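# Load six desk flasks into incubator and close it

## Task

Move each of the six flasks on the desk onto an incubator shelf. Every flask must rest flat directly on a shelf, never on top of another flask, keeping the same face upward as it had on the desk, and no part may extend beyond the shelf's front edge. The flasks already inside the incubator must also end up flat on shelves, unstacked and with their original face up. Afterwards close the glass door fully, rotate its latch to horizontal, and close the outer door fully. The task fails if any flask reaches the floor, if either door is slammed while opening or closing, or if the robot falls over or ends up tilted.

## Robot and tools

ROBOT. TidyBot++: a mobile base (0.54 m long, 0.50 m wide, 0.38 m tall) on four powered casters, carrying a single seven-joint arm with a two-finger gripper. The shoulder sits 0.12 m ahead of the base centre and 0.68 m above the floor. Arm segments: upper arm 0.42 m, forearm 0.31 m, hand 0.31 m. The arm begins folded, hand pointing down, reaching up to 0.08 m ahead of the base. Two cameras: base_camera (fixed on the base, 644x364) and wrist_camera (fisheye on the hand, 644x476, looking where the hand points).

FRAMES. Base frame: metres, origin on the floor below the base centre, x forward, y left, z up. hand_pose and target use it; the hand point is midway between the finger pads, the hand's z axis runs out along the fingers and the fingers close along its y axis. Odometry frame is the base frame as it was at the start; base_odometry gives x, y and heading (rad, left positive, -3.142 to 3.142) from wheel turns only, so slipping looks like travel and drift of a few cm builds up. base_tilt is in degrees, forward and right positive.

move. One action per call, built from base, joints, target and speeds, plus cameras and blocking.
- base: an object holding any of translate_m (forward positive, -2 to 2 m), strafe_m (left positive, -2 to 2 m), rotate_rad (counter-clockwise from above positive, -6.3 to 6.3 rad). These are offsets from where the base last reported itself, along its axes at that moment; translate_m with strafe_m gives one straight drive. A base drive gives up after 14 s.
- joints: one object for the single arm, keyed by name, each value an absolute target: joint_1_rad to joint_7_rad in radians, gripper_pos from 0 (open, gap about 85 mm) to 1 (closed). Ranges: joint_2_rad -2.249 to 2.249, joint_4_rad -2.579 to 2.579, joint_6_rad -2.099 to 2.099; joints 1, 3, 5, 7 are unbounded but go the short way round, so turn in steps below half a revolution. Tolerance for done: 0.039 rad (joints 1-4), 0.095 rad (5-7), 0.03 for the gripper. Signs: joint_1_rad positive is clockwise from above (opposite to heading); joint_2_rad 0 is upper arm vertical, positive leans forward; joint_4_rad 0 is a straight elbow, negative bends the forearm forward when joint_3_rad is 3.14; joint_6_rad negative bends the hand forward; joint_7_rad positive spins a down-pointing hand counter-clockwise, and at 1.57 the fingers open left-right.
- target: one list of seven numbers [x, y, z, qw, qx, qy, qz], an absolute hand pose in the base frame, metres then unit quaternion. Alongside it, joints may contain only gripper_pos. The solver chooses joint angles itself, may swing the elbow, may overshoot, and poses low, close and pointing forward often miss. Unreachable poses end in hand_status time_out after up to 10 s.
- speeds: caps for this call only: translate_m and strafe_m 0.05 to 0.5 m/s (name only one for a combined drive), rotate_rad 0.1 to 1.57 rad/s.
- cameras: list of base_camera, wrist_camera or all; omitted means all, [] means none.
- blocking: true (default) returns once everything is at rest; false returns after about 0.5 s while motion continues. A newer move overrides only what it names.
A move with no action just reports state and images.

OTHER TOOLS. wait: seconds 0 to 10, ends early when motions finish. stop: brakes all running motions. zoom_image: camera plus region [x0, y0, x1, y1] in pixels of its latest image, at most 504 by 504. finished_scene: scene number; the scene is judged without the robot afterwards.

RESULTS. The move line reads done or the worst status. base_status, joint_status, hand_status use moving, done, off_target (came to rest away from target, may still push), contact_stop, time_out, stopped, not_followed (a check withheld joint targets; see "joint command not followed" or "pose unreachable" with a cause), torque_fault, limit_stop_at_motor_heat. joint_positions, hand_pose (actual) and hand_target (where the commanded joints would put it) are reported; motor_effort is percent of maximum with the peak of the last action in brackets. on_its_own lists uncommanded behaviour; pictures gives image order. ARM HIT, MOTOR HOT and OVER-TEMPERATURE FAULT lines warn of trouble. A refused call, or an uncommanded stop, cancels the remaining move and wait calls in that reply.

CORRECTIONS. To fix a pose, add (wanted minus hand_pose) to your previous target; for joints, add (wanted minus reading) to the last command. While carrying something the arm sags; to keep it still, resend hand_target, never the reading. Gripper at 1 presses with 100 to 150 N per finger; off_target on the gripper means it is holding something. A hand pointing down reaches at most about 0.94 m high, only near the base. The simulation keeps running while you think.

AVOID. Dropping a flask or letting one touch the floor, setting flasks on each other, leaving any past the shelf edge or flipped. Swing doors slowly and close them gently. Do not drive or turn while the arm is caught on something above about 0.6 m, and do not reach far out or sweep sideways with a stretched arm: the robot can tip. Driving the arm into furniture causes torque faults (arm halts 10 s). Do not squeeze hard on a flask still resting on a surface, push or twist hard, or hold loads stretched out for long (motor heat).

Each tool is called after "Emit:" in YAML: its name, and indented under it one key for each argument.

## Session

Emit:
move:

Scene clock: 0.00 s.
base_odometry: x=+0.000 y=+0.000 heading=+0.000
base_tilt: forward=+0.1 right=+0.0
base_status: not commanded
joint_positions: joint_1_rad=+0.002 joint_2_rad=-0.332 joint_3_rad=+3.147 joint_4_rad=-2.529 joint_5_rad=-0.018 joint_6_rad=-0.828 joint_7_rad=+1.584 gripper_pos=+0.000
joint_status: not commanded
motor_effort: joint_1_rad=+0 joint_2_rad=-3 joint_3_rad=+0 joint_4_rad=+15 joint_5_rad=+0 joint_6_rad=+0 joint_7_rad=+0
hand_pose: x=+0.2731 y=+0.0046 z=+0.5864 quat_wxyz=(-0.007, +0.998, -0.003, +0.059) (m; base frame)
hand_target: x=+0.2720 y=+0.0046 z=+0.5857 quat_wxyz=(-0.007, +0.998, -0.003, +0.057) (m; base frame)
hand_status: not commanded
pictures: base_camera, wrist_camera
camera_calibration:
wrist_camera: T_world_to_cam=[[0.0066627, -0.997421, -0.0714616, 0.0616918], [-0.996168, -0.000388448, -0.0874557, 0.375994], [0.0872024, 0.0717704, -0.993602, 0.693157], [0, 0, 0, 1]] pos_world=[0.313697, 0.0119305, 0.726013]

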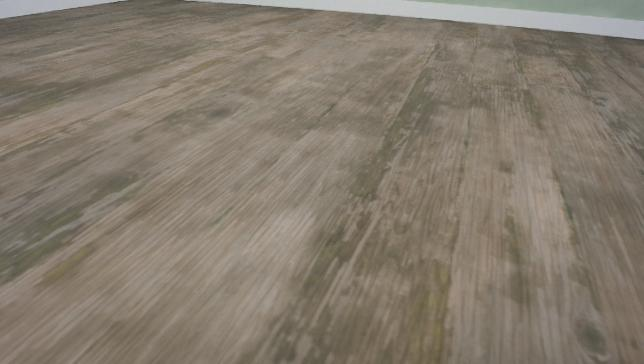

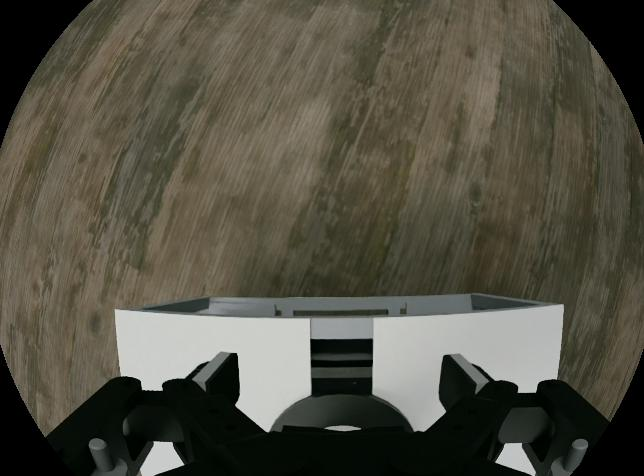

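Emit:
move:
  joints: {"joint_1_rad": -0.065, "joint_2_rad": -0.142, "joint_3_rad": 3.142, "joint_4_rad": -1.38, "joint_5_rad": 0.0, "joint_6_rad": -0.6, "joint_7_rad": 1.6}
  cameras: ["wrist_camera"]

Scene clock: 6.50 s.
move: done
base_odometry: x=+0.000 y=+0.000 heading=+0.000
base_tilt: forward=+0.1 right=+0.0
base_status: not commanded
joint_positions: joint_1_rad=-0.046 joint_2_rad=-0.155 joint_3_rad=+3.147 joint_4_rad=-1.386 joint_5_rad=-0.018 joint_6_rad=-0.648 joint_7_rad=+1.584 gripper_pos=+0.000
joint_status: all done
motor_effort: joint_1_rad=+0(1) joint_2_rad=-16(17) joint_3_rad=+0(1) joint_4_rad=+22(22) joint_5_rad=+0(2) joint_6_rad=+8(8) joint_7_rad=+1(2)
hand_pose: x=+0.6465 y=+0.0258 z=+1.1076 quat_wxyz=(-0.017, +0.807, +0.019, +0.590) (m; base frame)
hand_target: x=+0.6556 y=+0.0360 z=+1.1188 quat_wxyz=(-0.011, +0.794, +0.037, +0.607) (m; base frame)
hand_status: not commanded
pictures: wrist_camera
camera_calibration:
wrist_camera: T_world_to_cam=[[0.106528, -0.994144, -0.0181584, -0.00602545], [-0.33153, -0.0182962, -0.943267, 1.3123], [0.937411, 0.106505, -0.331537, -0.10693], [0, 0, 0, 1]] pos_world=[0.535945, 0.0294085, 1.20229]

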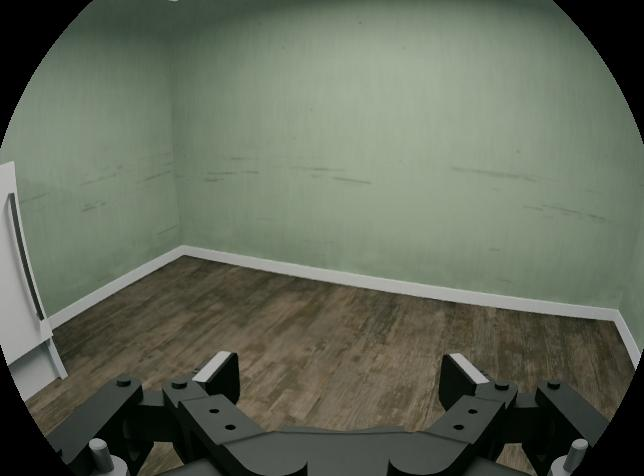

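Emit:
move:
  base: {"rotate_rad": 0.9}
  speeds: {"rotate_rad": 0.8}
  cameras: ["wrist_camera"]

Emit:
move:
  base: {"rotate_rad": 1.2}
  speeds: {"rotate_rad": 0.8}
  cameras: ["wrist_camera"]

Emit:
move:
  base: {"rotate_rad": 1.2}
  speeds: {"rotate_rad": 0.8}
  cameras: ["wrist_camera"]

Emit:
move:
  base: {"rotate_rad": 1.2}
  speeds: {"rotate_rad": 0.8}
  cameras: ["wrist_camera"]

Scene clock: 14.47 s.
move: done
base_odometry: x=+0.000 y=+0.000 heading=+0.900
base_tilt: forward=+0.1 right=+0.0
base_status: done
joint_positions: joint_1_rad=-0.057 joint_2_rad=-0.148 joint_3_rad=+3.144 joint_4_rad=-1.386 joint_5_rad=-0.018 joint_6_rad=-0.646 joint_7_rad=+1.584 gripper_pos=+0.000
joint_status: not commanded
motor_effort: joint_1_rad=+0(2) joint_2_rad=-17(18) joint_3_rad=+0(3) joint_4_rad=+21(22) joint_5_rad=+0(1) joint_6_rad=+8(9) joint_7_rad=+0(1)
hand_pose: x=+0.6493 y=+0.0333 z=+1.1046 quat_wxyz=(-0.021, +0.808, +0.024, +0.588) (m; base frame)
hand_target: x=+0.6556 y=+0.0360 z=+1.1188 quat_wxyz=(-0.011, +0.794, +0.037, +0.607) (m; base frame)
hand_status: not commanded
pictures: wrist_camera
camera_calibration:
wrist_camera: T_world_to_cam=[[0.119903, -0.992621, -0.0180649, -0.00779613], [-0.335623, -0.0234033, -0.941706, 1.31161], [0.934334, 0.118977, -0.335953, -0.104887], [0, 0, 0, 1]] pos_world=[0.539142, 0.0354365, 1.19977]

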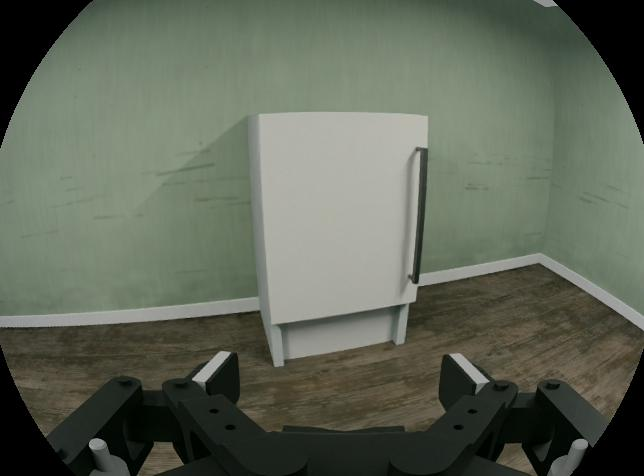

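Scene clock: 16.77 s.
move: done
base_odometry: x=+0.000 y=+0.000 heading=+2.100
base_tilt: forward=+0.1 right=+0.0
base_status: done
joint_positions: joint_1_rad=-0.059 joint_2_rad=-0.148 joint_3_rad=+3.143 joint_4_rad=-1.386 joint_5_rad=-0.018 joint_6_rad=-0.646 joint_7_rad=+1.584 gripper_pos=+0.000
joint_status: not commanded
motor_effort: joint_1_rad=-1(3) joint_2_rad=-17(18) joint_3_rad=-1(3) joint_4_rad=+21(22) joint_5_rad=+0(1) joint_6_rad=+8(9) joint_7_rad=+1(1)
hand_pose: x=+0.6492 y=+0.0353 z=+1.1046 quat_wxyz=(-0.022, +0.808, +0.026, +0.588) (m; base frame)
hand_target: x=+0.6556 y=+0.0360 z=+1.1188 quat_wxyz=(-0.011, +0.794, +0.037, +0.607) (m; base frame)
hand_status: not commanded
pictures: wrist_camera
camera_calibration:
wrist_camera: T_world_to_cam=[[0.123474, -0.992187, -0.0178466, -0.0083904], [-0.335413, -0.0248017, -0.941745, 1.3115], [0.933944, 0.122267, -0.335855, -0.105025], [0, 0, 0, 1]] pos_world=[0.539018, 0.0370436, 1.19967]

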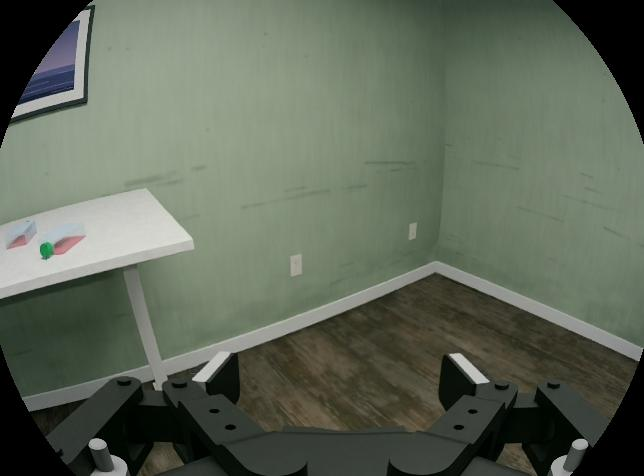

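Scene clock: 19.07 s.
move: done
base_odometry: x=+0.000 y=+0.000 heading=-2.983
base_tilt: forward=+0.1 right=+0.0
base_status: done
joint_positions: joint_1_rad=-0.061 joint_2_rad=-0.148 joint_3_rad=+3.143 joint_4_rad=-1.386 joint_5_rad=-0.018 joint_6_rad=-0.646 joint_7_rad=+1.584 gripper_pos=+0.000
joint_status: not commanded
motor_effort: joint_1_rad=+0(2) joint_2_rad=-17(18) joint_3_rad=+0(3) joint_4_rad=+22(22) joint_5_rad=-1(1) joint_6_rad=+8(9) joint_7_rad=+1(2)
hand_pose: x=+0.6492 y=+0.0363 z=+1.1045 quat_wxyz=(-0.022, +0.808, +0.027, +0.588) (m; base frame)
hand_target: x=+0.6556 y=+0.0360 z=+1.1188 quat_wxyz=(-0.011, +0.794, +0.037, +0.607) (m; base frame)
hand_status: not commanded
pictures: wrist_camera
camera_calibration:
wrist_camera: T_world_to_cam=[[0.125304, -0.991959, -0.0177686, -0.00869257], [-0.335453, -0.0255058, -0.941712, 1.31155], [0.933686, 0.123961, -0.335952, -0.105015], [0, 0, 0, 1]] pos_world=[0.539105, 0.0378473, 1.19967]

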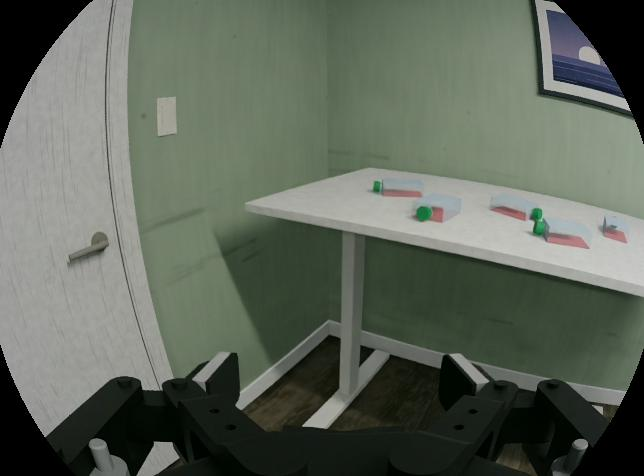

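Scene clock: 21.37 s.
move: done
base_odometry: x=+0.000 y=+0.000 heading=-1.783
base_tilt: forward=+0.1 right=+0.0
base_status: done
joint_positions: joint_1_rad=-0.061 joint_2_rad=-0.147 joint_3_rad=+3.142 joint_4_rad=-1.386 joint_5_rad=-0.018 joint_6_rad=-0.646 joint_7_rad=+1.584 gripper_pos=+0.000
joint_status: not commanded
motor_effort: joint_1_rad=+0(3) joint_2_rad=-17(18) joint_3_rad=-1(3) joint_4_rad=+22(22) joint_5_rad=+0(2) joint_6_rad=+8(9) joint_7_rad=+1(1)
hand_pose: x=+0.6492 y=+0.0369 z=+1.1044 quat_wxyz=(-0.023, +0.808, +0.027, +0.588) (m; base frame)
hand_target: x=+0.6556 y=+0.0360 z=+1.1188 quat_wxyz=(-0.011, +0.794, +0.037, +0.607) (m; base frame)
hand_status: not commanded
pictures: wrist_camera
camera_calibration:
wrist_camera: T_world_to_cam=[[0.12637, -0.991824, -0.0177438, -0.00880507], [-0.335508, -0.025901, -0.941681, 1.31148], [0.933523, 0.124954, -0.336038, -0.10495], [0, 0, 0, 1]] pos_world=[0.539098, 0.0383495, 1.19957]

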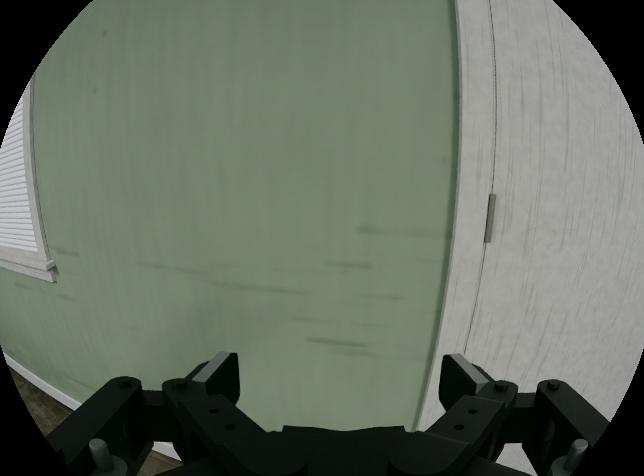

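Emit:
move:
  base: {"rotate_rad": -1.85}
  speeds: {"rotate_rad": 0.8}
  cameras: ["wrist_camera"]

Emit:
zoom_image:
  camera: "wrist_camera"
  region: [100, 120, 600, 340]

Scene clock: 28.43 s.
move: done
base_odometry: x=+0.000 y=+0.000 heading=+2.650
base_tilt: forward=+0.1 right=+0.0
base_status: done
joint_positions: joint_1_rad=-0.062 joint_2_rad=-0.147 joint_3_rad=+3.143 joint_4_rad=-1.386 joint_5_rad=-0.018 joint_6_rad=-0.645 joint_7_rad=+1.584 gripper_pos=+0.000
joint_status: not commanded
motor_effort: joint_1_rad=+0(2) joint_2_rad=-17(19) joint_3_rad=-1(3) joint_4_rad=+22(22) joint_5_rad=+0(1) joint_6_rad=+8(9) joint_7_rad=+0(1)
hand_pose: x=+0.6493 y=+0.0368 z=+1.1044 quat_wxyz=(-0.023, +0.808, +0.027, +0.588) (m; base frame)
hand_target: x=+0.6556 y=+0.0360 z=+1.1188 quat_wxyz=(-0.011, +0.794, +0.037, +0.607) (m; base frame)
hand_status: not commanded
pictures: wrist_camera
camera_calibration:
wrist_camera: T_world_to_cam=[[0.126244, -0.991839, -0.017804, -0.00877622], [-0.335521, -0.0258024, -0.941679, 1.31151], [0.933535, 0.124855, -0.33604, -0.105032], [0, 0, 0, 1]] pos_world=[0.539198, 0.0382494, 1.19957]

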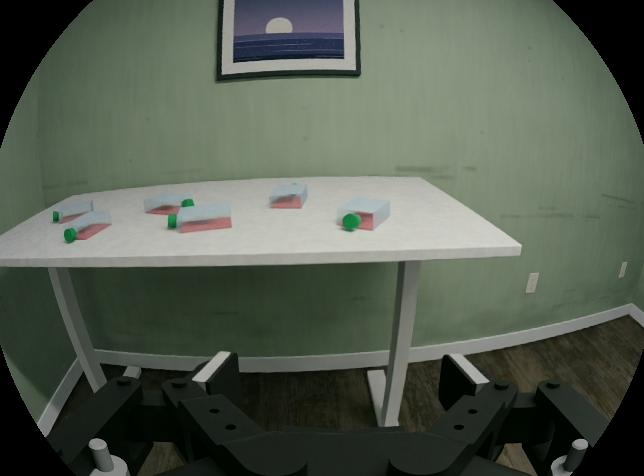

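Scaled by 1.008.

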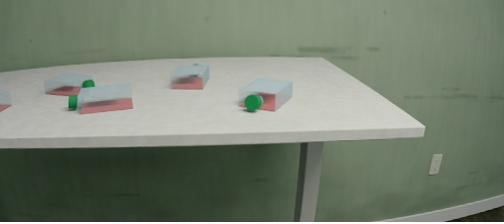

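Emit:
move:
  base: {"rotate_rad": -1.44}
  speeds: {"rotate_rad": 0.8}
  cameras: ["wrist_camera", "base_camera"]

Scene clock: 51.53 s.
move: done
base_odometry: x=+0.000 y=+0.000 heading=+1.210
base_tilt: forward=+0.1 right=+0.0
base_status: done
joint_positions: joint_1_rad=-0.063 joint_2_rad=-0.147 joint_3_rad=+3.143 joint_4_rad=-1.386 joint_5_rad=-0.018 joint_6_rad=-0.645 joint_7_rad=+1.584 gripper_pos=+0.000
joint_status: not commanded
motor_effort: joint_1_rad=+0(3) joint_2_rad=-17(19) joint_3_rad=+0(3) joint_4_rad=+22(22) joint_5_rad=+0(1) joint_6_rad=+8(9) joint_7_rad=+1(1)
hand_pose: x=+0.6494 y=+0.0375 z=+1.1043 quat_wxyz=(-0.023, +0.808, +0.028, +0.588) (m; base frame)
hand_target: x=+0.6556 y=+0.0360 z=+1.1188 quat_wxyz=(-0.011, +0.794, +0.037, +0.607) (m; base frame)
hand_status: not commanded
pictures: base_camera, wrist_camera
camera_calibration:
wrist_camera: T_world_to_cam=[[0.127505, -0.991677, -0.0178509, -0.00880901], [-0.335602, -0.0261999, -0.941639, 1.31144], [0.933335, 0.126055, -0.33615, -0.10494], [0, 0, 0, 1]] pos_world=[0.53919, 0.0388521, 1.19947]

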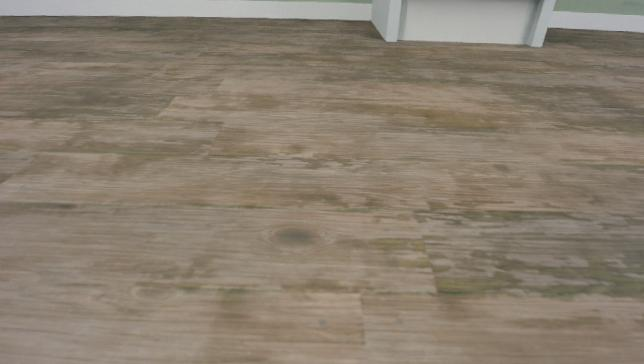

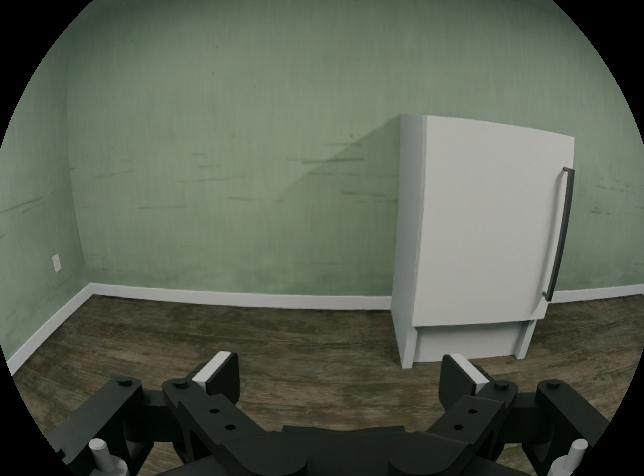

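Emit:
move:
  base: {"strafe_m": -0.92, "translate_m": 0.6}
  speeds: {"strafe_m": 0.4}
  joints: {"joint_1_rad": -0.065, "joint_2_rad": 0.2, "joint_4_rad": -2.4, "joint_6_rad": 1.07, "joint_5_rad": 0.04, "joint_7_rad": 1.66, "gripper_pos": 0.3}
  cameras: ["wrist_camera", "base_camera"]

Scene clock: 81.70 s.
move: done
base_odometry: x=+1.073 y=+0.237 heading=+1.210
base_tilt: forward=+0.1 right=+0.0
base_status: done
joint_positions: joint_1_rad=-0.063 joint_2_rad=+0.193 joint_3_rad=+3.142 joint_4_rad=-2.378 joint_5_rad=-0.009 joint_6_rad=+1.024 joint_7_rad=+1.593 gripper_pos=+0.300
joint_status: all done
motor_effort: joint_1_rad=+0(2) joint_2_rad=-23(27) joint_3_rad=+0(2) joint_4_rad=+15(23) joint_5_rad=+0(1) joint_6_rad=+8(10) joint_7_rad=+0(2)
hand_pose: x=+0.6798 y=+0.0337 z=+0.8375 quat_wxyz=(-0.013, +0.698, +0.025, +0.715) (m; base frame)
hand_target: x=+0.6735 y=+0.0482 z=+0.8374 quat_wxyz=(+0.004, +0.689, +0.072, +0.721) (m; base frame)
hand_status: not commanded
pictures: base_camera, wrist_camera
camera_calibration:
wrist_camera: T_world_to_cam=[[0.110636, -0.993595, 0.0230069, -0.0439585], [-0.00491191, -0.0236954, -0.999707, 0.894026], [0.993849, 0.11049, -0.00750201, -0.538539], [0, 0, 0, 1]] pos_world=[0.544481, 0.0370107, 0.890735]

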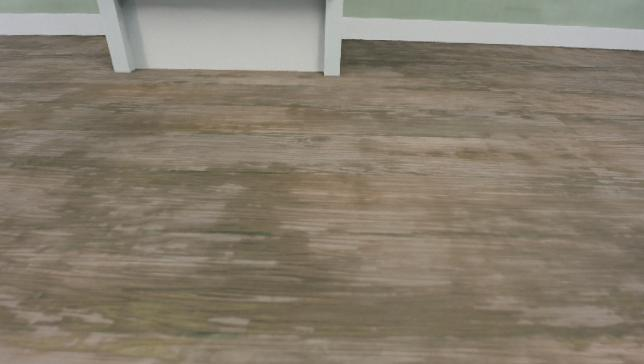

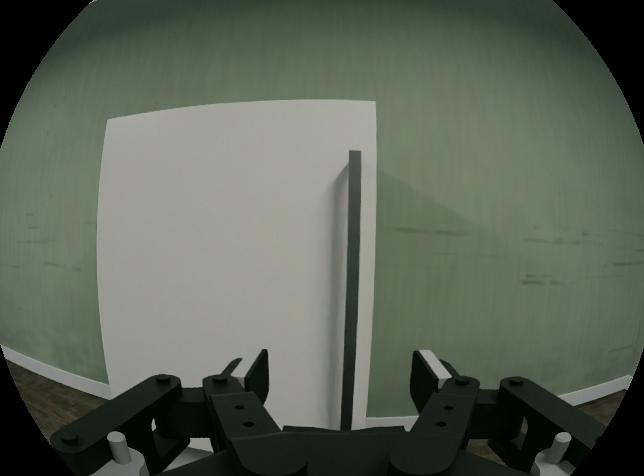

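Emit:
move:
  base: {"translate_m": 0.35}
  speeds: {"translate_m": 0.3}
  cameras: ["wrist_camera"]

Scene clock: 94.03 s.
move: done
base_odometry: x=+1.197 y=+0.564 heading=+1.209
base_tilt: forward=+0.1 right=+0.0
base_status: done
joint_positions: joint_1_rad=-0.063 joint_2_rad=+0.200 joint_3_rad=+3.142 joint_4_rad=-2.382 joint_5_rad=-0.009 joint_6_rad=+1.026 joint_7_rad=+1.593 gripper_pos=+0.300
joint_status: not commanded
motor_effort: joint_1_rad=+0(0) joint_2_rad=-23(25) joint_3_rad=+0(1) joint_4_rad=+15(16) joint_5_rad=+0(1) joint_6_rad=+9(9) joint_7_rad=+0(2)
hand_pose: x=+0.6798 y=+0.0337 z=+0.8325 quat_wxyz=(-0.013, +0.701, +0.025, +0.712) (m; base frame)
hand_target: x=+0.6735 y=+0.0482 z=+0.8374 quat_wxyz=(+0.004, +0.689, +0.072, +0.721) (m; base frame)
hand_status: not commanded
pictures: wrist_camera
camera_calibration:
wrist_camera: T_world_to_cam=[[0.110833, -0.993575, 0.0228947, -0.0439119], [-0.0130708, -0.0244919, -0.999615, 0.89459], [0.993753, 0.110491, -0.0157013, -0.531526], [0, 0, 0, 1]] pos_world=[0.544766, 0.0370092, 0.886905]

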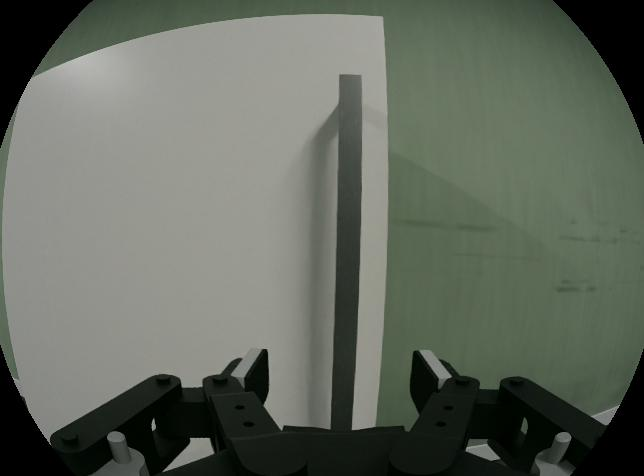

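Emit:
move:
  base: {"translate_m": 0.15}
  speeds: {"translate_m": 0.15}
  cameras: ["wrist_camera"]

Scene clock: 99.83 s.
move: done
base_odometry: x=+1.250 y=+0.705 heading=+1.209
base_tilt: forward=+0.1 right=+0.0
base_status: done
joint_positions: joint_1_rad=-0.063 joint_2_rad=+0.202 joint_3_rad=+3.142 joint_4_rad=-2.384 joint_5_rad=-0.009 joint_6_rad=+1.027 joint_7_rad=+1.593 gripper_pos=+0.300
joint_status: not commanded
motor_effort: joint_1_rad=+0(1) joint_2_rad=-23(25) joint_3_rad=+0(1) joint_4_rad=+14(16) joint_5_rad=-1(1) joint_6_rad=+8(9) joint_7_rad=+0(1)
hand_pose: x=+0.6796 y=+0.0337 z=+0.8307 quat_wxyz=(-0.013, +0.702, +0.025, +0.711) (m; base frame)
hand_target: x=+0.6735 y=+0.0482 z=+0.8374 quat_wxyz=(+0.004, +0.689, +0.072, +0.721) (m; base frame)
hand_status: not commanded
pictures: wrist_camera
camera_calibration:
wrist_camera: T_world_to_cam=[[0.110917, -0.993567, 0.0228371, -0.0438768], [-0.0163559, -0.0248007, -0.999559, 0.895031], [0.993695, 0.110494, -0.0190015, -0.528587], [0, 0, 0, 1]] pos_world=[0.54476, 0.0370087, 0.885593]

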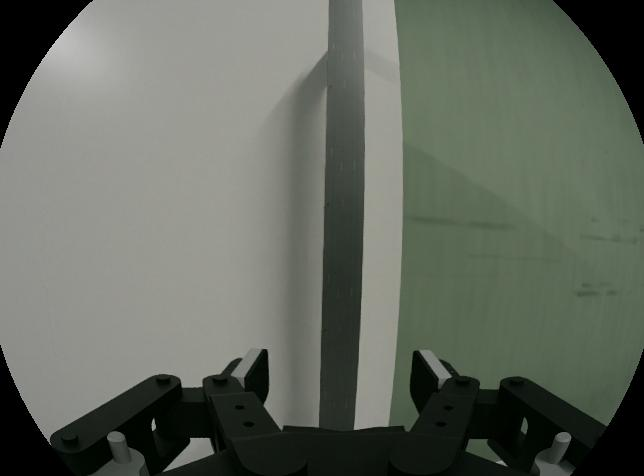

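Emit:
move:
  base: {"translate_m": 0.06}
  speeds: {"translate_m": 0.1}
  cameras: ["wrist_camera"]

Scene clock: 104.40 s.
move: done
base_odometry: x=+1.271 y=+0.761 heading=+1.209
base_tilt: forward=+0.1 right=+0.0
base_status: done
joint_positions: joint_1_rad=-0.063 joint_2_rad=+0.203 joint_3_rad=+3.142 joint_4_rad=-2.385 joint_5_rad=-0.009 joint_6_rad=+1.027 joint_7_rad=+1.593 gripper_pos=+0.300
joint_status: not commanded
motor_effort: joint_1_rad=+0(1) joint_2_rad=-24(25) joint_3_rad=-1(1) joint_4_rad=+14(16) joint_5_rad=+0(1) joint_6_rad=+9(9) joint_7_rad=+1(1)
hand_pose: x=+0.6795 y=+0.0337 z=+0.8295 quat_wxyz=(-0.013, +0.703, +0.025, +0.710) (m; base frame)
hand_target: x=+0.6735 y=+0.0482 z=+0.8374 quat_wxyz=(+0.004, +0.689, +0.072, +0.721) (m; base frame)
hand_status: not commanded
pictures: wrist_camera
camera_calibration:
wrist_camera: T_world_to_cam=[[0.111064, -0.993552, 0.0227998, -0.043815], [-0.0184427, -0.0249983, -0.999517, 0.895235], [0.993642, 0.11059, -0.0211002, -0.526828], [0, 0, 0, 1]] pos_world=[0.544855, 0.0371086, 0.884686]

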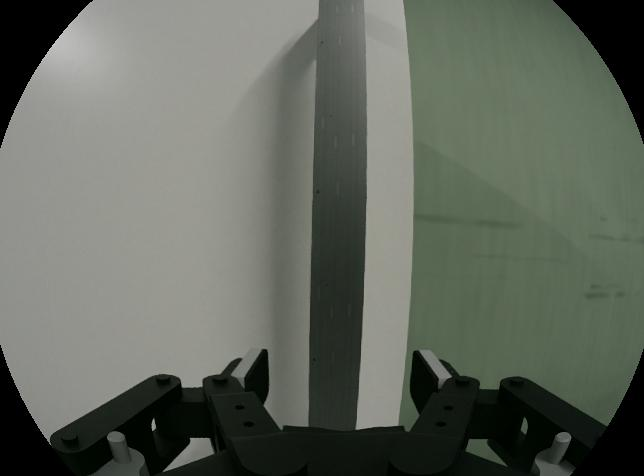

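Emit:
move:
  base: {"translate_m": 0.03, "strafe_m": 0.003}
  speeds: {"translate_m": 0.08}
  cameras: ["wrist_camera"]

Emit:
move:
  joints: {"gripper_pos": 0.8}
  cameras: ["wrist_camera"]

Scene clock: 108.80 s.
move: done
base_odometry: x=+1.279 y=+0.790 heading=+1.208
base_tilt: forward=+0.1 right=+0.0
base_status: done
joint_positions: joint_1_rad=-0.063 joint_2_rad=+0.203 joint_3_rad=+3.142 joint_4_rad=-2.385 joint_5_rad=-0.009 joint_6_rad=+1.027 joint_7_rad=+1.593 gripper_pos=+0.300
joint_status: not commanded
motor_effort: joint_1_rad=+0(0) joint_2_rad=-23(25) joint_3_rad=-1(1) joint_4_rad=+15(16) joint_5_rad=+0(1) joint_6_rad=+8(9) joint_7_rad=+0(1)
hand_pose: x=+0.6794 y=+0.0337 z=+0.8296 quat_wxyz=(-0.013, +0.703, +0.025, +0.711) (m; base frame)
hand_target: x=+0.6735 y=+0.0482 z=+0.8374 quat_wxyz=(+0.004, +0.689, +0.072, +0.721) (m; base frame)
hand_status: not commanded
pictures: wrist_camera
camera_calibration:
wrist_camera: T_world_to_cam=[[0.11106, -0.993552, 0.0228221, -0.0439097], [-0.0182421, -0.0249983, -0.999521, 0.895124], [0.993646, 0.11059, -0.0209008, -0.526797], [0, 0, 0, 1]] pos_world=[0.544655, 0.0370086, 0.884687]

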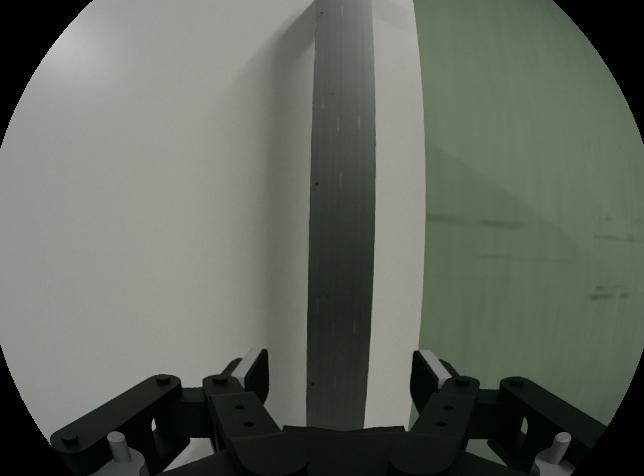

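Scene clock: 109.63 s.
move: off_target
base_odometry: x=+1.279 y=+0.790 heading=+1.209
base_tilt: forward=+0.1 right=+0.0
base_status: not commanded
joint_positions: joint_1_rad=-0.064 joint_2_rad=+0.202 joint_3_rad=+3.142 joint_4_rad=-2.387 joint_5_rad=-0.006 joint_6_rad=+1.029 joint_7_rad=+1.593 gripper_pos=+0.759
joint_status: gripper_pos off_target (ended at +0.759, target +0.800)
motor_effort: joint_1_rad=-1(2) joint_2_rad=-23(24) joint_3_rad=-1(2) joint_4_rad=+15(17) joint_5_rad=+1(2) joint_6_rad=+8(9) joint_7_rad=+2(3)
hand_pose: x=+0.6787 y=+0.0351 z=+0.8296 quat_wxyz=(-0.014, +0.703, +0.027, +0.711) (m; base frame)
hand_target: x=+0.6735 y=+0.0482 z=+0.8374 quat_wxyz=(+0.004, +0.689, +0.072, +0.721) (m; base frame)
hand_status: not commanded
pictures: wrist_camera
camera_calibration:
wrist_camera: T_world_to_cam=[[0.11468, -0.993105, 0.0242931, -0.0461125], [-0.0178196, -0.026507, -0.99949, 0.894827], [0.993243, 0.114188, -0.0207365, -0.526254], [0, 0, 0, 1]] pos_world=[0.543931, 0.0380166, 0.884578]

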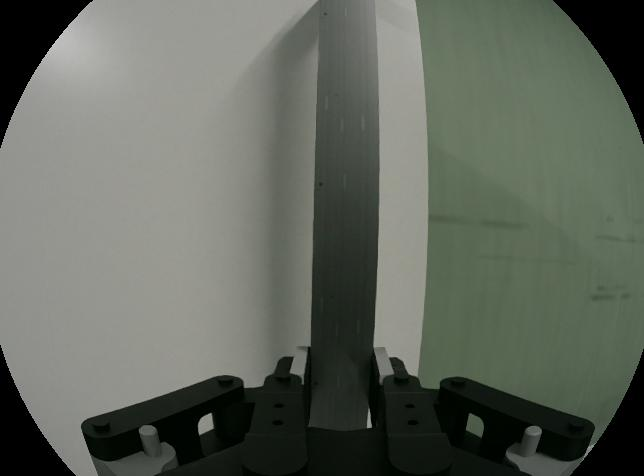

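Emit:
move:
  base: {"translate_m": -0.118, "strafe_m": 0.157, "rotate_rad": -0.205}
  speeds: {"translate_m": 0.12, "rotate_rad": 0.12}
  cameras: ["wrist_camera"]

Scene clock: 120.80 s.
move: done
base_odometry: x=+1.090 y=+0.736 heading=+1.003
base_tilt: forward=+0.1 right=+0.0
base_status: done
joint_positions: joint_1_rad=-0.070 joint_2_rad=+0.200 joint_3_rad=+3.137 joint_4_rad=-2.396 joint_5_rad=+0.003 joint_6_rad=+1.037 joint_7_rad=+1.593 gripper_pos=+0.760
joint_status: not commanded
motor_effort: joint_1_rad=+2(5) joint_2_rad=-23(34) joint_3_rad=+2(5) joint_4_rad=+13(16) joint_5_rad=+0(4) joint_6_rad=+8(10) joint_7_rad=+3(4)
hand_pose: x=+0.6753 y=+0.0437 z=+0.8294 quat_wxyz=(-0.019, +0.702, +0.035, +0.711) (m; base frame)
hand_target: x=+0.6735 y=+0.0482 z=+0.8374 quat_wxyz=(+0.004, +0.689, +0.072, +0.721) (m; base frame)
hand_status: not commanded
pictures: wrist_camera
camera_calibration:
wrist_camera: T_world_to_cam=[[0.133931, -0.990594, 0.0280338, -0.0533114], [-0.0150038, -0.0303123, -0.999428, 0.893005], [0.990877, 0.133434, -0.0189225, -0.524652], [0, 0, 0, 1]] pos_world=[0.540405, 0.0442657, 0.884061]

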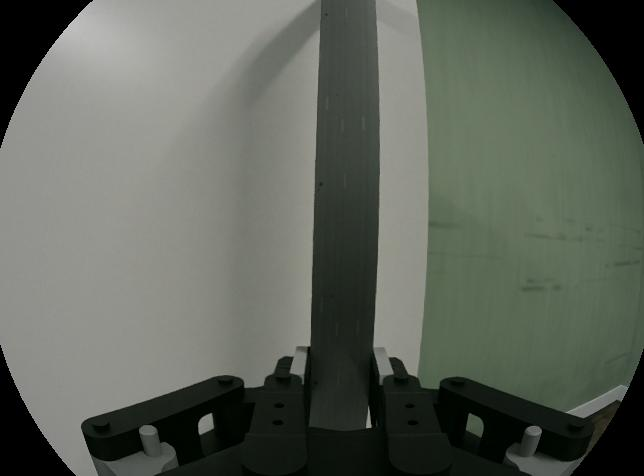

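Emit:
move:
  base: {"translate_m": -0.116, "strafe_m": 0.164, "rotate_rad": -0.2}
  speeds: {"translate_m": 0.12, "rotate_rad": 0.12}
  cameras: []

Emit:
move:
  base: {"translate_m": -0.117, "strafe_m": 0.162, "rotate_rad": -0.2}
  speeds: {"translate_m": 0.12, "rotate_rad": 0.12}
  cameras: ["wrist_camera"]

Scene clock: 128.77 s.
move: done
base_odometry: x=+0.889 y=+0.726 heading=+0.802
base_tilt: forward=+0.1 right=+0.0
base_status: done
joint_positions: joint_1_rad=-0.063 joint_2_rad=+0.201 joint_3_rad=+3.142 joint_4_rad=-2.394 joint_5_rad=+0.007 joint_6_rad=+1.038 joint_7_rad=+1.593 gripper_pos=+0.760
joint_status: not commanded
motor_effort: joint_1_rad=-2(5) joint_2_rad=-23(26) joint_3_rad=-2(5) joint_4_rad=+15(18) joint_5_rad=+2(4) joint_6_rad=+8(11) joint_7_rad=+4(4)
hand_pose: x=+0.6763 y=+0.0383 z=+0.8293 quat_wxyz=(-0.015, +0.702, +0.033, +0.711) (m; base frame)
hand_target: x=+0.6735 y=+0.0482 z=+0.8374 quat_wxyz=(+0.004, +0.689, +0.072, +0.721) (m; base frame)
hand_status: not commanded
pictures: none
No camera images: "cameras" was empty.

Scene clock: 131.07 s.
move: done
base_odometry: x=+0.692 y=+0.754 heading=+0.602
base_tilt: forward=+0.1 right=+0.0
base_status: done
joint_positions: joint_1_rad=-0.056 joint_2_rad=+0.200 joint_3_rad=+3.146 joint_4_rad=-2.397 joint_5_rad=+0.011 joint_6_rad=+1.038 joint_7_rad=+1.593 gripper_pos=+0.760
joint_status: not commanded
motor_effort: joint_1_rad=-2(6) joint_2_rad=-22(26) joint_3_rad=-2(5) joint_4_rad=+16(19) joint_5_rad=+1(5) joint_6_rad=+9(10) joint_7_rad=+4(5)
hand_pose: x=+0.6758 y=+0.0332 z=+0.8293 quat_wxyz=(-0.011, +0.702, +0.032, +0.711) (m; base frame)
hand_target: x=+0.6735 y=+0.0482 z=+0.8374 quat_wxyz=(+0.004, +0.689, +0.072, +0.721) (m; base frame)
hand_status: not commanded
pictures: wrist_camera
camera_calibration:
wrist_camera: T_world_to_cam=[[0.117875, -0.992429, 0.0344914, -0.0583151], [-0.0148826, -0.0364952, -0.999223, 0.892604], [0.992917, 0.11727, -0.0190718, -0.524471], [0, 0, 0, 1]] pos_world=[0.540915, 0.0362068, 0.883919]

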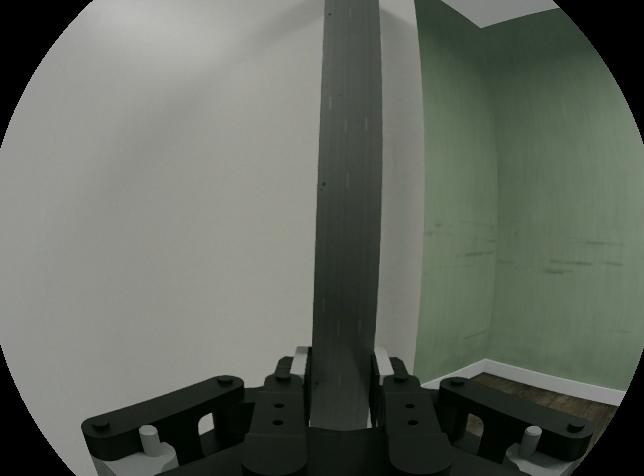

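Emit:
move:
  base: {"translate_m": -0.117, "strafe_m": 0.158, "rotate_rad": -0.2}
  speeds: {"translate_m": 0.12, "rotate_rad": 0.12}
  cameras: []

Emit:
move:
  base: {"translate_m": -0.117, "strafe_m": 0.158, "rotate_rad": -0.2}
  speeds: {"translate_m": 0.12, "rotate_rad": 0.12}
  cameras: []

Emit:
move:
  base: {"translate_m": -0.117, "strafe_m": 0.159, "rotate_rad": -0.2}
  speeds: {"translate_m": 0.12, "rotate_rad": 0.12}
  cameras: ["wrist_camera"]

Scene clock: 138.27 s.
move: done
base_odometry: x=+0.506 y=+0.819 heading=+0.401
base_tilt: forward=+0.1 right=+0.0
base_status: done
joint_positions: joint_1_rad=-0.053 joint_2_rad=+0.198 joint_3_rad=+3.149 joint_4_rad=-2.399 joint_5_rad=+0.014 joint_6_rad=+1.039 joint_7_rad=+1.593 gripper_pos=+0.760
joint_status: not commanded
motor_effort: joint_1_rad=-3(8) joint_2_rad=-22(24) joint_3_rad=-3(6) joint_4_rad=+16(19) joint_5_rad=+2(5) joint_6_rad=+8(10) joint_7_rad=+4(5)
hand_pose: x=+0.6752 y=+0.0308 z=+0.8293 quat_wxyz=(-0.010, +0.702, +0.031, +0.711) (m; base frame)
hand_target: x=+0.6735 y=+0.0482 z=+0.8374 quat_wxyz=(+0.004, +0.689, +0.072, +0.721) (m; base frame)
hand_status: not commanded
pictures: none
No camera images: "cameras" was empty.

Scene clock: 140.50 s.
move: done
base_odometry: x=+0.336 y=+0.918 heading=+0.201
base_tilt: forward=+0.1 right=+0.0
base_status: done
joint_positions: joint_1_rad=-0.049 joint_2_rad=+0.197 joint_3_rad=+3.152 joint_4_rad=-2.400 joint_5_rad=+0.016 joint_6_rad=+1.039 joint_7_rad=+1.593 gripper_pos=+0.760
joint_status: not commanded
motor_effort: joint_1_rad=-4(8) joint_2_rad=-22(25) joint_3_rad=-3(7) joint_4_rad=+16(19) joint_5_rad=+3(5) joint_6_rad=+8(10) joint_7_rad=+3(5)
hand_pose: x=+0.6749 y=+0.0272 z=+0.8294 quat_wxyz=(-0.007, +0.702, +0.030, +0.712) (m; base frame)
hand_target: x=+0.6735 y=+0.0482 z=+0.8374 quat_wxyz=(+0.004, +0.689, +0.072, +0.721) (m; base frame)
hand_status: not commanded
pictures: none
No camera images: "cameras" was empty.

Scene clock: 142.73 s.
move: done
base_odometry: x=+0.190 y=+1.051 heading=+0.000
base_tilt: forward=+0.1 right=+0.0
base_status: done
joint_positions: joint_1_rad=-0.043 joint_2_rad=+0.196 joint_3_rad=+3.157 joint_4_rad=-2.401 joint_5_rad=+0.018 joint_6_rad=+1.040 joint_7_rad=+1.593 gripper_pos=+0.760
joint_status: not commanded
motor_effort: joint_1_rad=-7(10) joint_2_rad=-21(24) joint_3_rad=-6(8) joint_4_rad=+16(19) joint_5_rad=+5(6) joint_6_rad=+8(11) joint_7_rad=+4(4)
hand_pose: x=+0.6749 y=+0.0220 z=+0.8294 quat_wxyz=(-0.003, +0.702, +0.027, +0.712) (m; base frame)
hand_target: x=+0.6735 y=+0.0482 z=+0.8374 quat_wxyz=(+0.004, +0.689, +0.072, +0.721) (m; base frame)
hand_status: not commanded
pictures: wrist_camera
camera_calibration:
wrist_camera: T_world_to_cam=[[0.0997107, -0.994224, 0.0396924, -0.0613532], [-0.0151528, -0.0414038, -0.999028, 0.892458], [0.994901, 0.0990123, -0.0191937, -0.523064], [0, 0, 0, 1]] pos_world=[0.540038, 0.0277421, 0.883986]

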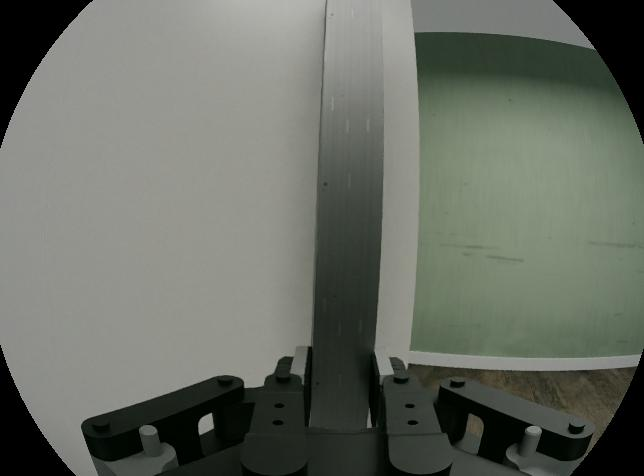

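Emit:
move:
  base: {"translate_m": -0.117, "strafe_m": 0.153, "rotate_rad": -0.2}
  speeds: {"translate_m": 0.12, "rotate_rad": 0.12}
  cameras: []

Emit:
move:
  base: {"translate_m": -0.117, "strafe_m": 0.153, "rotate_rad": -0.2}
  speeds: {"translate_m": 0.12, "rotate_rad": 0.12}
  cameras: ["wrist_camera"]

Scene clock: 157.47 s.
move: done
base_odometry: x=+0.073 y=+1.204 heading=-0.200
base_tilt: forward=+0.1 right=+0.0
base_status: done
joint_positions: joint_1_rad=-0.042 joint_2_rad=+0.196 joint_3_rad=+3.158 joint_4_rad=-2.401 joint_5_rad=+0.018 joint_6_rad=+1.040 joint_7_rad=+1.593 gripper_pos=+0.760
joint_status: not commanded
motor_effort: joint_1_rad=-4(8) joint_2_rad=-21(24) joint_3_rad=-3(8) joint_4_rad=+15(19) joint_5_rad=+2(6) joint_6_rad=+8(10) joint_7_rad=+4(4)
hand_pose: x=+0.6748 y=+0.0207 z=+0.8294 quat_wxyz=(-0.002, +0.702, +0.027, +0.712) (m; base frame)
hand_target: x=+0.6735 y=+0.0482 z=+0.8374 quat_wxyz=(+0.004, +0.689, +0.072, +0.721) (m; base frame)
hand_status: not commanded
pictures: none
No camera images: "cameras" was empty.

Scene clock: 159.70 s.
move: done
base_odometry: x=-0.012 y=+1.377 heading=-0.401
base_tilt: forward=+0.1 right=+0.0
base_status: done
joint_positions: joint_1_rad=-0.040 joint_2_rad=+0.197 joint_3_rad=+3.159 joint_4_rad=-2.401 joint_5_rad=+0.018 joint_6_rad=+1.040 joint_7_rad=+1.593 gripper_pos=+0.760
joint_status: not commanded
motor_effort: joint_1_rad=-5(10) joint_2_rad=-22(24) joint_3_rad=-5(9) joint_4_rad=+16(18) joint_5_rad=+3(7) joint_6_rad=+8(11) joint_7_rad=+3(4)
hand_pose: x=+0.6750 y=+0.0196 z=+0.8294 quat_wxyz=(-0.001, +0.702, +0.026, +0.712) (m; base frame)
hand_target: x=+0.6735 y=+0.0482 z=+0.8374 quat_wxyz=(+0.004, +0.689, +0.072, +0.721) (m; base frame)
hand_status: not commanded
pictures: wrist_camera
camera_calibration:
wrist_camera: T_world_to_cam=[[0.0954199, -0.994614, 0.0404651, -0.0614218], [-0.0150752, -0.0420898, -0.999, 0.892237], [0.995323, 0.0947145, -0.0190102, -0.523303], [0, 0, 0, 1]] pos_world=[0.540167, 0.0260274, 0.883882]

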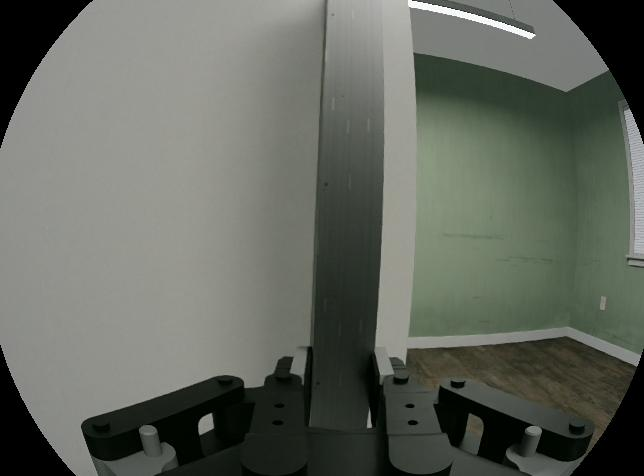

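Emit:
move:
  base: {"translate_m": -0.09, "strafe_m": 0.114, "rotate_rad": -0.15}
  speeds: {"translate_m": 0.1, "rotate_rad": 0.1}
  cameras: []

Emit:
move:
  base: {"translate_m": -0.09, "strafe_m": 0.114, "rotate_rad": -0.15}
  speeds: {"translate_m": 0.1, "rotate_rad": 0.1}
  cameras: ["wrist_camera"]

Scene clock: 166.53 s.
move: done
base_odometry: x=-0.050 y=+1.518 heading=-0.552
base_tilt: forward=+0.1 right=+0.0
base_status: done
joint_positions: joint_1_rad=-0.037 joint_2_rad=+0.197 joint_3_rad=+3.162 joint_4_rad=-2.401 joint_5_rad=+0.018 joint_6_rad=+1.040 joint_7_rad=+1.593 gripper_pos=+0.760
joint_status: not commanded
motor_effort: joint_1_rad=-5(13) joint_2_rad=-22(24) joint_3_rad=-4(10) joint_4_rad=+15(18) joint_5_rad=+2(9) joint_6_rad=+8(10) joint_7_rad=+4(4)
hand_pose: x=+0.6752 y=+0.0163 z=+0.8294 quat_wxyz=(+0.001, +0.702, +0.024, +0.712) (m; base frame)
hand_target: x=+0.6735 y=+0.0482 z=+0.8374 quat_wxyz=(+0.004, +0.689, +0.072, +0.721) (m; base frame)
hand_status: not commanded
pictures: none
No camera images: "cameras" was empty.

Scene clock: 168.57 s.
move: done
base_odometry: x=-0.067 y=+1.662 heading=-0.702
base_tilt: forward=+0.1 right=+0.0
base_status: done
joint_positions: joint_1_rad=-0.034 joint_2_rad=+0.197 joint_3_rad=+3.165 joint_4_rad=-2.401 joint_5_rad=+0.018 joint_6_rad=+1.040 joint_7_rad=+1.593 gripper_pos=+0.760
joint_status: not commanded
motor_effort: joint_1_rad=-6(13) joint_2_rad=-21(24) joint_3_rad=-5(12) joint_4_rad=+16(18) joint_5_rad=+3(9) joint_6_rad=+8(10) joint_7_rad=+3(4)
hand_pose: x=+0.6754 y=+0.0127 z=+0.8295 quat_wxyz=(+0.004, +0.702, +0.022, +0.712) (m; base frame)
hand_target: x=+0.6735 y=+0.0482 z=+0.8374 quat_wxyz=(+0.004, +0.689, +0.072, +0.721) (m; base frame)
hand_status: not commanded
pictures: wrist_camera
camera_calibration:
wrist_camera: T_world_to_cam=[[0.0828642, -0.995689, 0.0416851, -0.0608492], [-0.0153338, -0.0430979, -0.998953, 0.89214], [0.996443, 0.0821383, -0.018839, -0.523792], [0, 0, 0, 1]] pos_world=[0.540651, 0.0208858, 0.883875]

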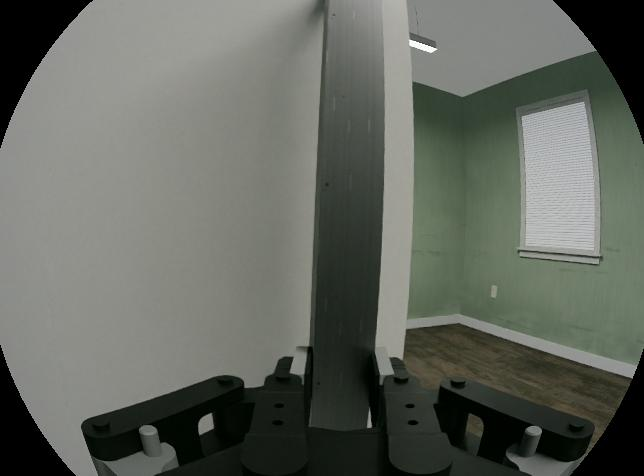

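Emit:
move:
  base: {"strafe_m": -0.018}
  speeds: {"strafe_m": 0.1}
  cameras: []

Emit:
move:
  joints: {"gripper_pos": 0.2}
  cameras: []

Emit:
move:
  base: {"translate_m": -0.3}
  speeds: {"translate_m": 0.2}
  cameras: ["wrist_camera"]

Scene clock: 176.43 s.
move: done
base_odometry: x=-0.079 y=+1.648 heading=-0.702
base_tilt: forward=+0.1 right=+0.0
base_status: done
joint_positions: joint_1_rad=-0.053 joint_2_rad=+0.197 joint_3_rad=+3.149 joint_4_rad=-2.401 joint_5_rad=+0.018 joint_6_rad=+1.041 joint_7_rad=+1.593 gripper_pos=+0.760
joint_status: not commanded
motor_effort: joint_1_rad=-2(5) joint_2_rad=-22(24) joint_3_rad=-1(4) joint_4_rad=+15(17) joint_5_rad=+1(4) joint_6_rad=+8(10) joint_7_rad=+3(4)
hand_pose: x=+0.6745 y=+0.0322 z=+0.8295 quat_wxyz=(-0.010, +0.702, +0.033, +0.712) (m; base frame)
hand_target: x=+0.6735 y=+0.0482 z=+0.8374 quat_wxyz=(+0.004, +0.689, +0.072, +0.721) (m; base frame)
hand_status: not commanded
pictures: none
No camera images: "cameras" was empty.

Scene clock: 177.30 s.
move: done
base_odometry: x=-0.079 y=+1.648 heading=-0.702
base_tilt: forward=+0.1 right=+0.0
base_status: not commanded
joint_positions: joint_1_rad=-0.055 joint_2_rad=+0.197 joint_3_rad=+3.149 joint_4_rad=-2.401 joint_5_rad=+0.018 joint_6_rad=+1.041 joint_7_rad=+1.602 gripper_pos=+0.200
joint_status: all done
motor_effort: joint_1_rad=+0(2) joint_2_rad=-22(23) joint_3_rad=+0(2) joint_4_rad=+14(15) joint_5_rad=+0(2) joint_6_rad=+8(9) joint_7_rad=+0(3)
hand_pose: x=+0.6744 y=+0.0335 z=+0.8295 quat_wxyz=(-0.008, +0.701, +0.037, +0.712) (m; base frame)
hand_target: x=+0.6735 y=+0.0482 z=+0.8374 quat_wxyz=(+0.004, +0.689, +0.072, +0.721) (m; base frame)
hand_status: not commanded
pictures: none
No camera images: "cameras" was empty.

Scene clock: 179.50 s.
move: done
base_odometry: x=-0.308 y=+1.842 heading=-0.702
base_tilt: forward=+0.1 right=+0.0
base_status: done
joint_positions: joint_1_rad=-0.055 joint_2_rad=+0.201 joint_3_rad=+3.149 joint_4_rad=-2.400 joint_5_rad=+0.018 joint_6_rad=+1.041 joint_7_rad=+1.602 gripper_pos=+0.200
joint_status: not commanded
motor_effort: joint_1_rad=+0(1) joint_2_rad=-22(26) joint_3_rad=+0(1) joint_4_rad=+14(16) joint_5_rad=-1(1) joint_6_rad=+8(9) joint_7_rad=+1(2)
hand_pose: x=+0.6750 y=+0.0335 z=+0.8278 quat_wxyz=(-0.008, +0.702, +0.037, +0.711) (m; base frame)
hand_target: x=+0.6735 y=+0.0482 z=+0.8374 quat_wxyz=(+0.004, +0.689, +0.072, +0.721) (m; base frame)
hand_status: not commanded
pictures: wrist_camera
camera_calibration:
wrist_camera: T_world_to_cam=[[0.120976, -0.991543, 0.0469931, -0.0702496], [-0.0162343, -0.0493107, -0.998652, 0.892028], [0.992523, 0.12005, -0.0220624, -0.521108], [0, 0, 0, 1]] pos_world=[0.540191, 0.0368898, 0.88263]

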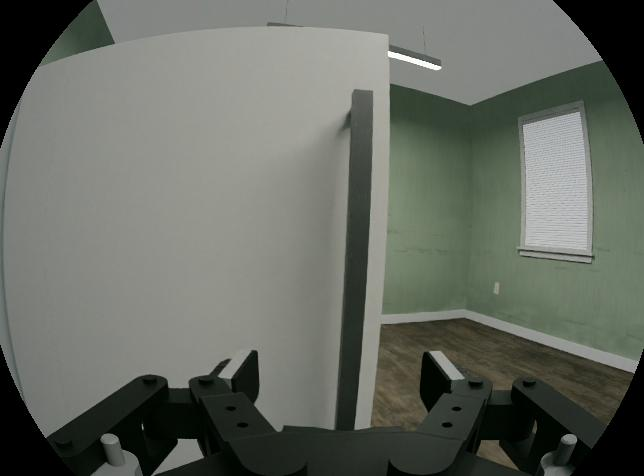

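Emit:
move:
  joints: {"joint_2_rad": -0.3, "joint_4_rad": -2.45, "joint_6_rad": -0.5}
  cameras: []

Emit:
move:
  base: {"translate_m": 0.386, "strafe_m": -0.67, "rotate_rad": 1.912}
  speeds: {"translate_m": 0.3, "rotate_rad": 0.8}
  cameras: ["wrist_camera"]

Scene clock: 204.87 s.
move: done
base_odometry: x=-0.308 y=+1.842 heading=-0.702
base_tilt: forward=+0.1 right=+0.0
base_status: not commanded
joint_positions: joint_1_rad=-0.055 joint_2_rad=-0.290 joint_3_rad=+3.149 joint_4_rad=-2.431 joint_5_rad=+0.018 joint_6_rad=-0.441 joint_7_rad=+1.602 gripper_pos=+0.200
joint_status: all done
motor_effort: joint_1_rad=+0(0) joint_2_rad=-7(24) joint_3_rad=+1(1) joint_4_rad=+17(19) joint_5_rad=+0(1) joint_6_rad=+4(10) joint_7_rad=+1(1)
hand_pose: x=+0.4287 y=+0.0140 z=+0.6518 quat_wxyz=(+0.003, +0.960, +0.045, +0.277) (m; base frame)
hand_target: x=+0.4044 y=+0.0138 z=+0.6374 quat_wxyz=(+0.017, +0.966, +0.089, +0.243) (m; base frame)
hand_status: not commanded
pictures: none
No camera images: "cameras" was empty.

Scene clock: 208.40 s.
move: done
base_odometry: x=-0.446 y=+1.081 heading=+1.210
base_tilt: forward=+0.1 right=+0.0
base_status: done
joint_positions: joint_1_rad=-0.055 joint_2_rad=-0.294 joint_3_rad=+3.149 joint_4_rad=-2.432 joint_5_rad=+0.018 joint_6_rad=-0.447 joint_7_rad=+1.602 gripper_pos=+0.200
joint_status: not commanded
motor_effort: joint_1_rad=+0(1) joint_2_rad=-7(8) joint_3_rad=+0(2) joint_4_rad=+17(19) joint_5_rad=+0(1) joint_6_rad=+5(6) joint_7_rad=+0(1)
hand_pose: x=+0.4265 y=+0.0139 z=+0.6515 quat_wxyz=(+0.003, +0.960, +0.045, +0.275) (m; base frame)
hand_target: x=+0.4044 y=+0.0138 z=+0.6374 quat_wxyz=(+0.017, +0.966, +0.089, +0.243) (m; base frame)
hand_status: not commanded
pictures: wrist_camera
camera_calibration:
wrist_camera: T_world_to_cam=[[0.118909, -0.992769, -0.01645, -0.00906743], [-0.859454, -0.0946169, -0.502381, 0.747888], [0.497192, 0.0738757, -0.86449, 0.484755], [0, 0, 0, 1]] pos_world=[0.402837, 0.0259494, 0.794641]

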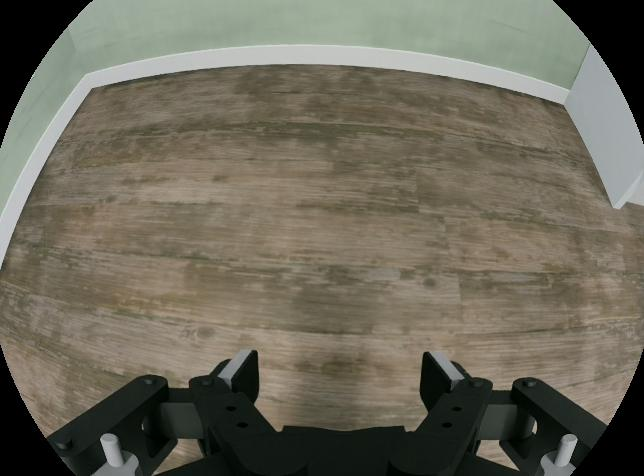

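Emit:
move:
  base: {"translate_m": -0.2, "strafe_m": -0.4}
  speeds: {"strafe_m": 0.4}
  cameras: []

Emit:
move:
  base: {"strafe_m": -1.28}
  speeds: {"strafe_m": 0.4}
  joints: {"joint_2_rad": -0.03, "joint_4_rad": -1.9, "joint_6_rad": -0.1}
  cameras: ["wrist_camera"]

Scene clock: 215.37 s.
move: done
base_odometry: x=-0.143 y=+0.753 heading=+1.210
base_tilt: forward=+0.1 right=+0.0
base_status: done
joint_positions: joint_1_rad=-0.056 joint_2_rad=-0.295 joint_3_rad=+3.148 joint_4_rad=-2.432 joint_5_rad=+0.018 joint_6_rad=-0.447 joint_7_rad=+1.602 gripper_pos=+0.200
joint_status: not commanded
motor_effort: joint_1_rad=+0(1) joint_2_rad=-7(9) joint_3_rad=+0(2) joint_4_rad=+17(18) joint_5_rad=+0(1) joint_6_rad=+4(5) joint_7_rad=+0(1)
hand_pose: x=+0.4264 y=+0.0140 z=+0.6515 quat_wxyz=(+0.003, +0.960, +0.045, +0.275) (m; base frame)
hand_target: x=+0.4044 y=+0.0138 z=+0.6374 quat_wxyz=(+0.017, +0.966, +0.089, +0.243) (m; base frame)
hand_status: not commanded
pictures: none
No camera images: "cameras" was empty.

Scene clock: 219.70 s.
move: done
base_odometry: x=+1.055 y=+0.300 heading=+1.210
base_tilt: forward=+0.1 right=+0.0
base_status: done
joint_positions: joint_1_rad=-0.071 joint_2_rad=-0.041 joint_3_rad=+3.139 joint_4_rad=-1.908 joint_5_rad=+0.017 joint_6_rad=-0.147 joint_7_rad=+1.602 gripper_pos=+0.200
joint_status: all done
motor_effort: joint_1_rad=+0(14) joint_2_rad=-21(22) joint_3_rad=+0(13) joint_4_rad=+22(23) joint_5_rad=+0(4) joint_6_rad=+8(11) joint_7_rad=+0(2)
hand_pose: x=+0.6821 y=+0.0420 z=+0.8766 quat_wxyz=(-0.006, +0.844, +0.051, +0.534) (m; base frame)
hand_target: x=+0.6924 y=+0.0372 z=+0.8887 quat_wxyz=(+0.019, +0.829, +0.079, +0.553) (m; base frame)
hand_status: not commanded
pictures: wrist_camera
camera_calibration:
wrist_camera: T_world_to_cam=[[0.145261, -0.989093, 0.0243752, -0.0618505], [-0.450199, -0.0880155, -0.88858, 1.14235], [0.881033, 0.118102, -0.458074, -0.0697139], [0, 0, 0, 1]] pos_world=[0.584688, 0.0476015, 0.984639]

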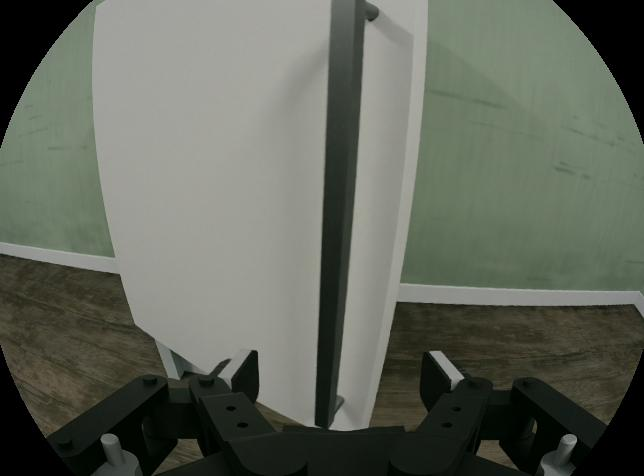

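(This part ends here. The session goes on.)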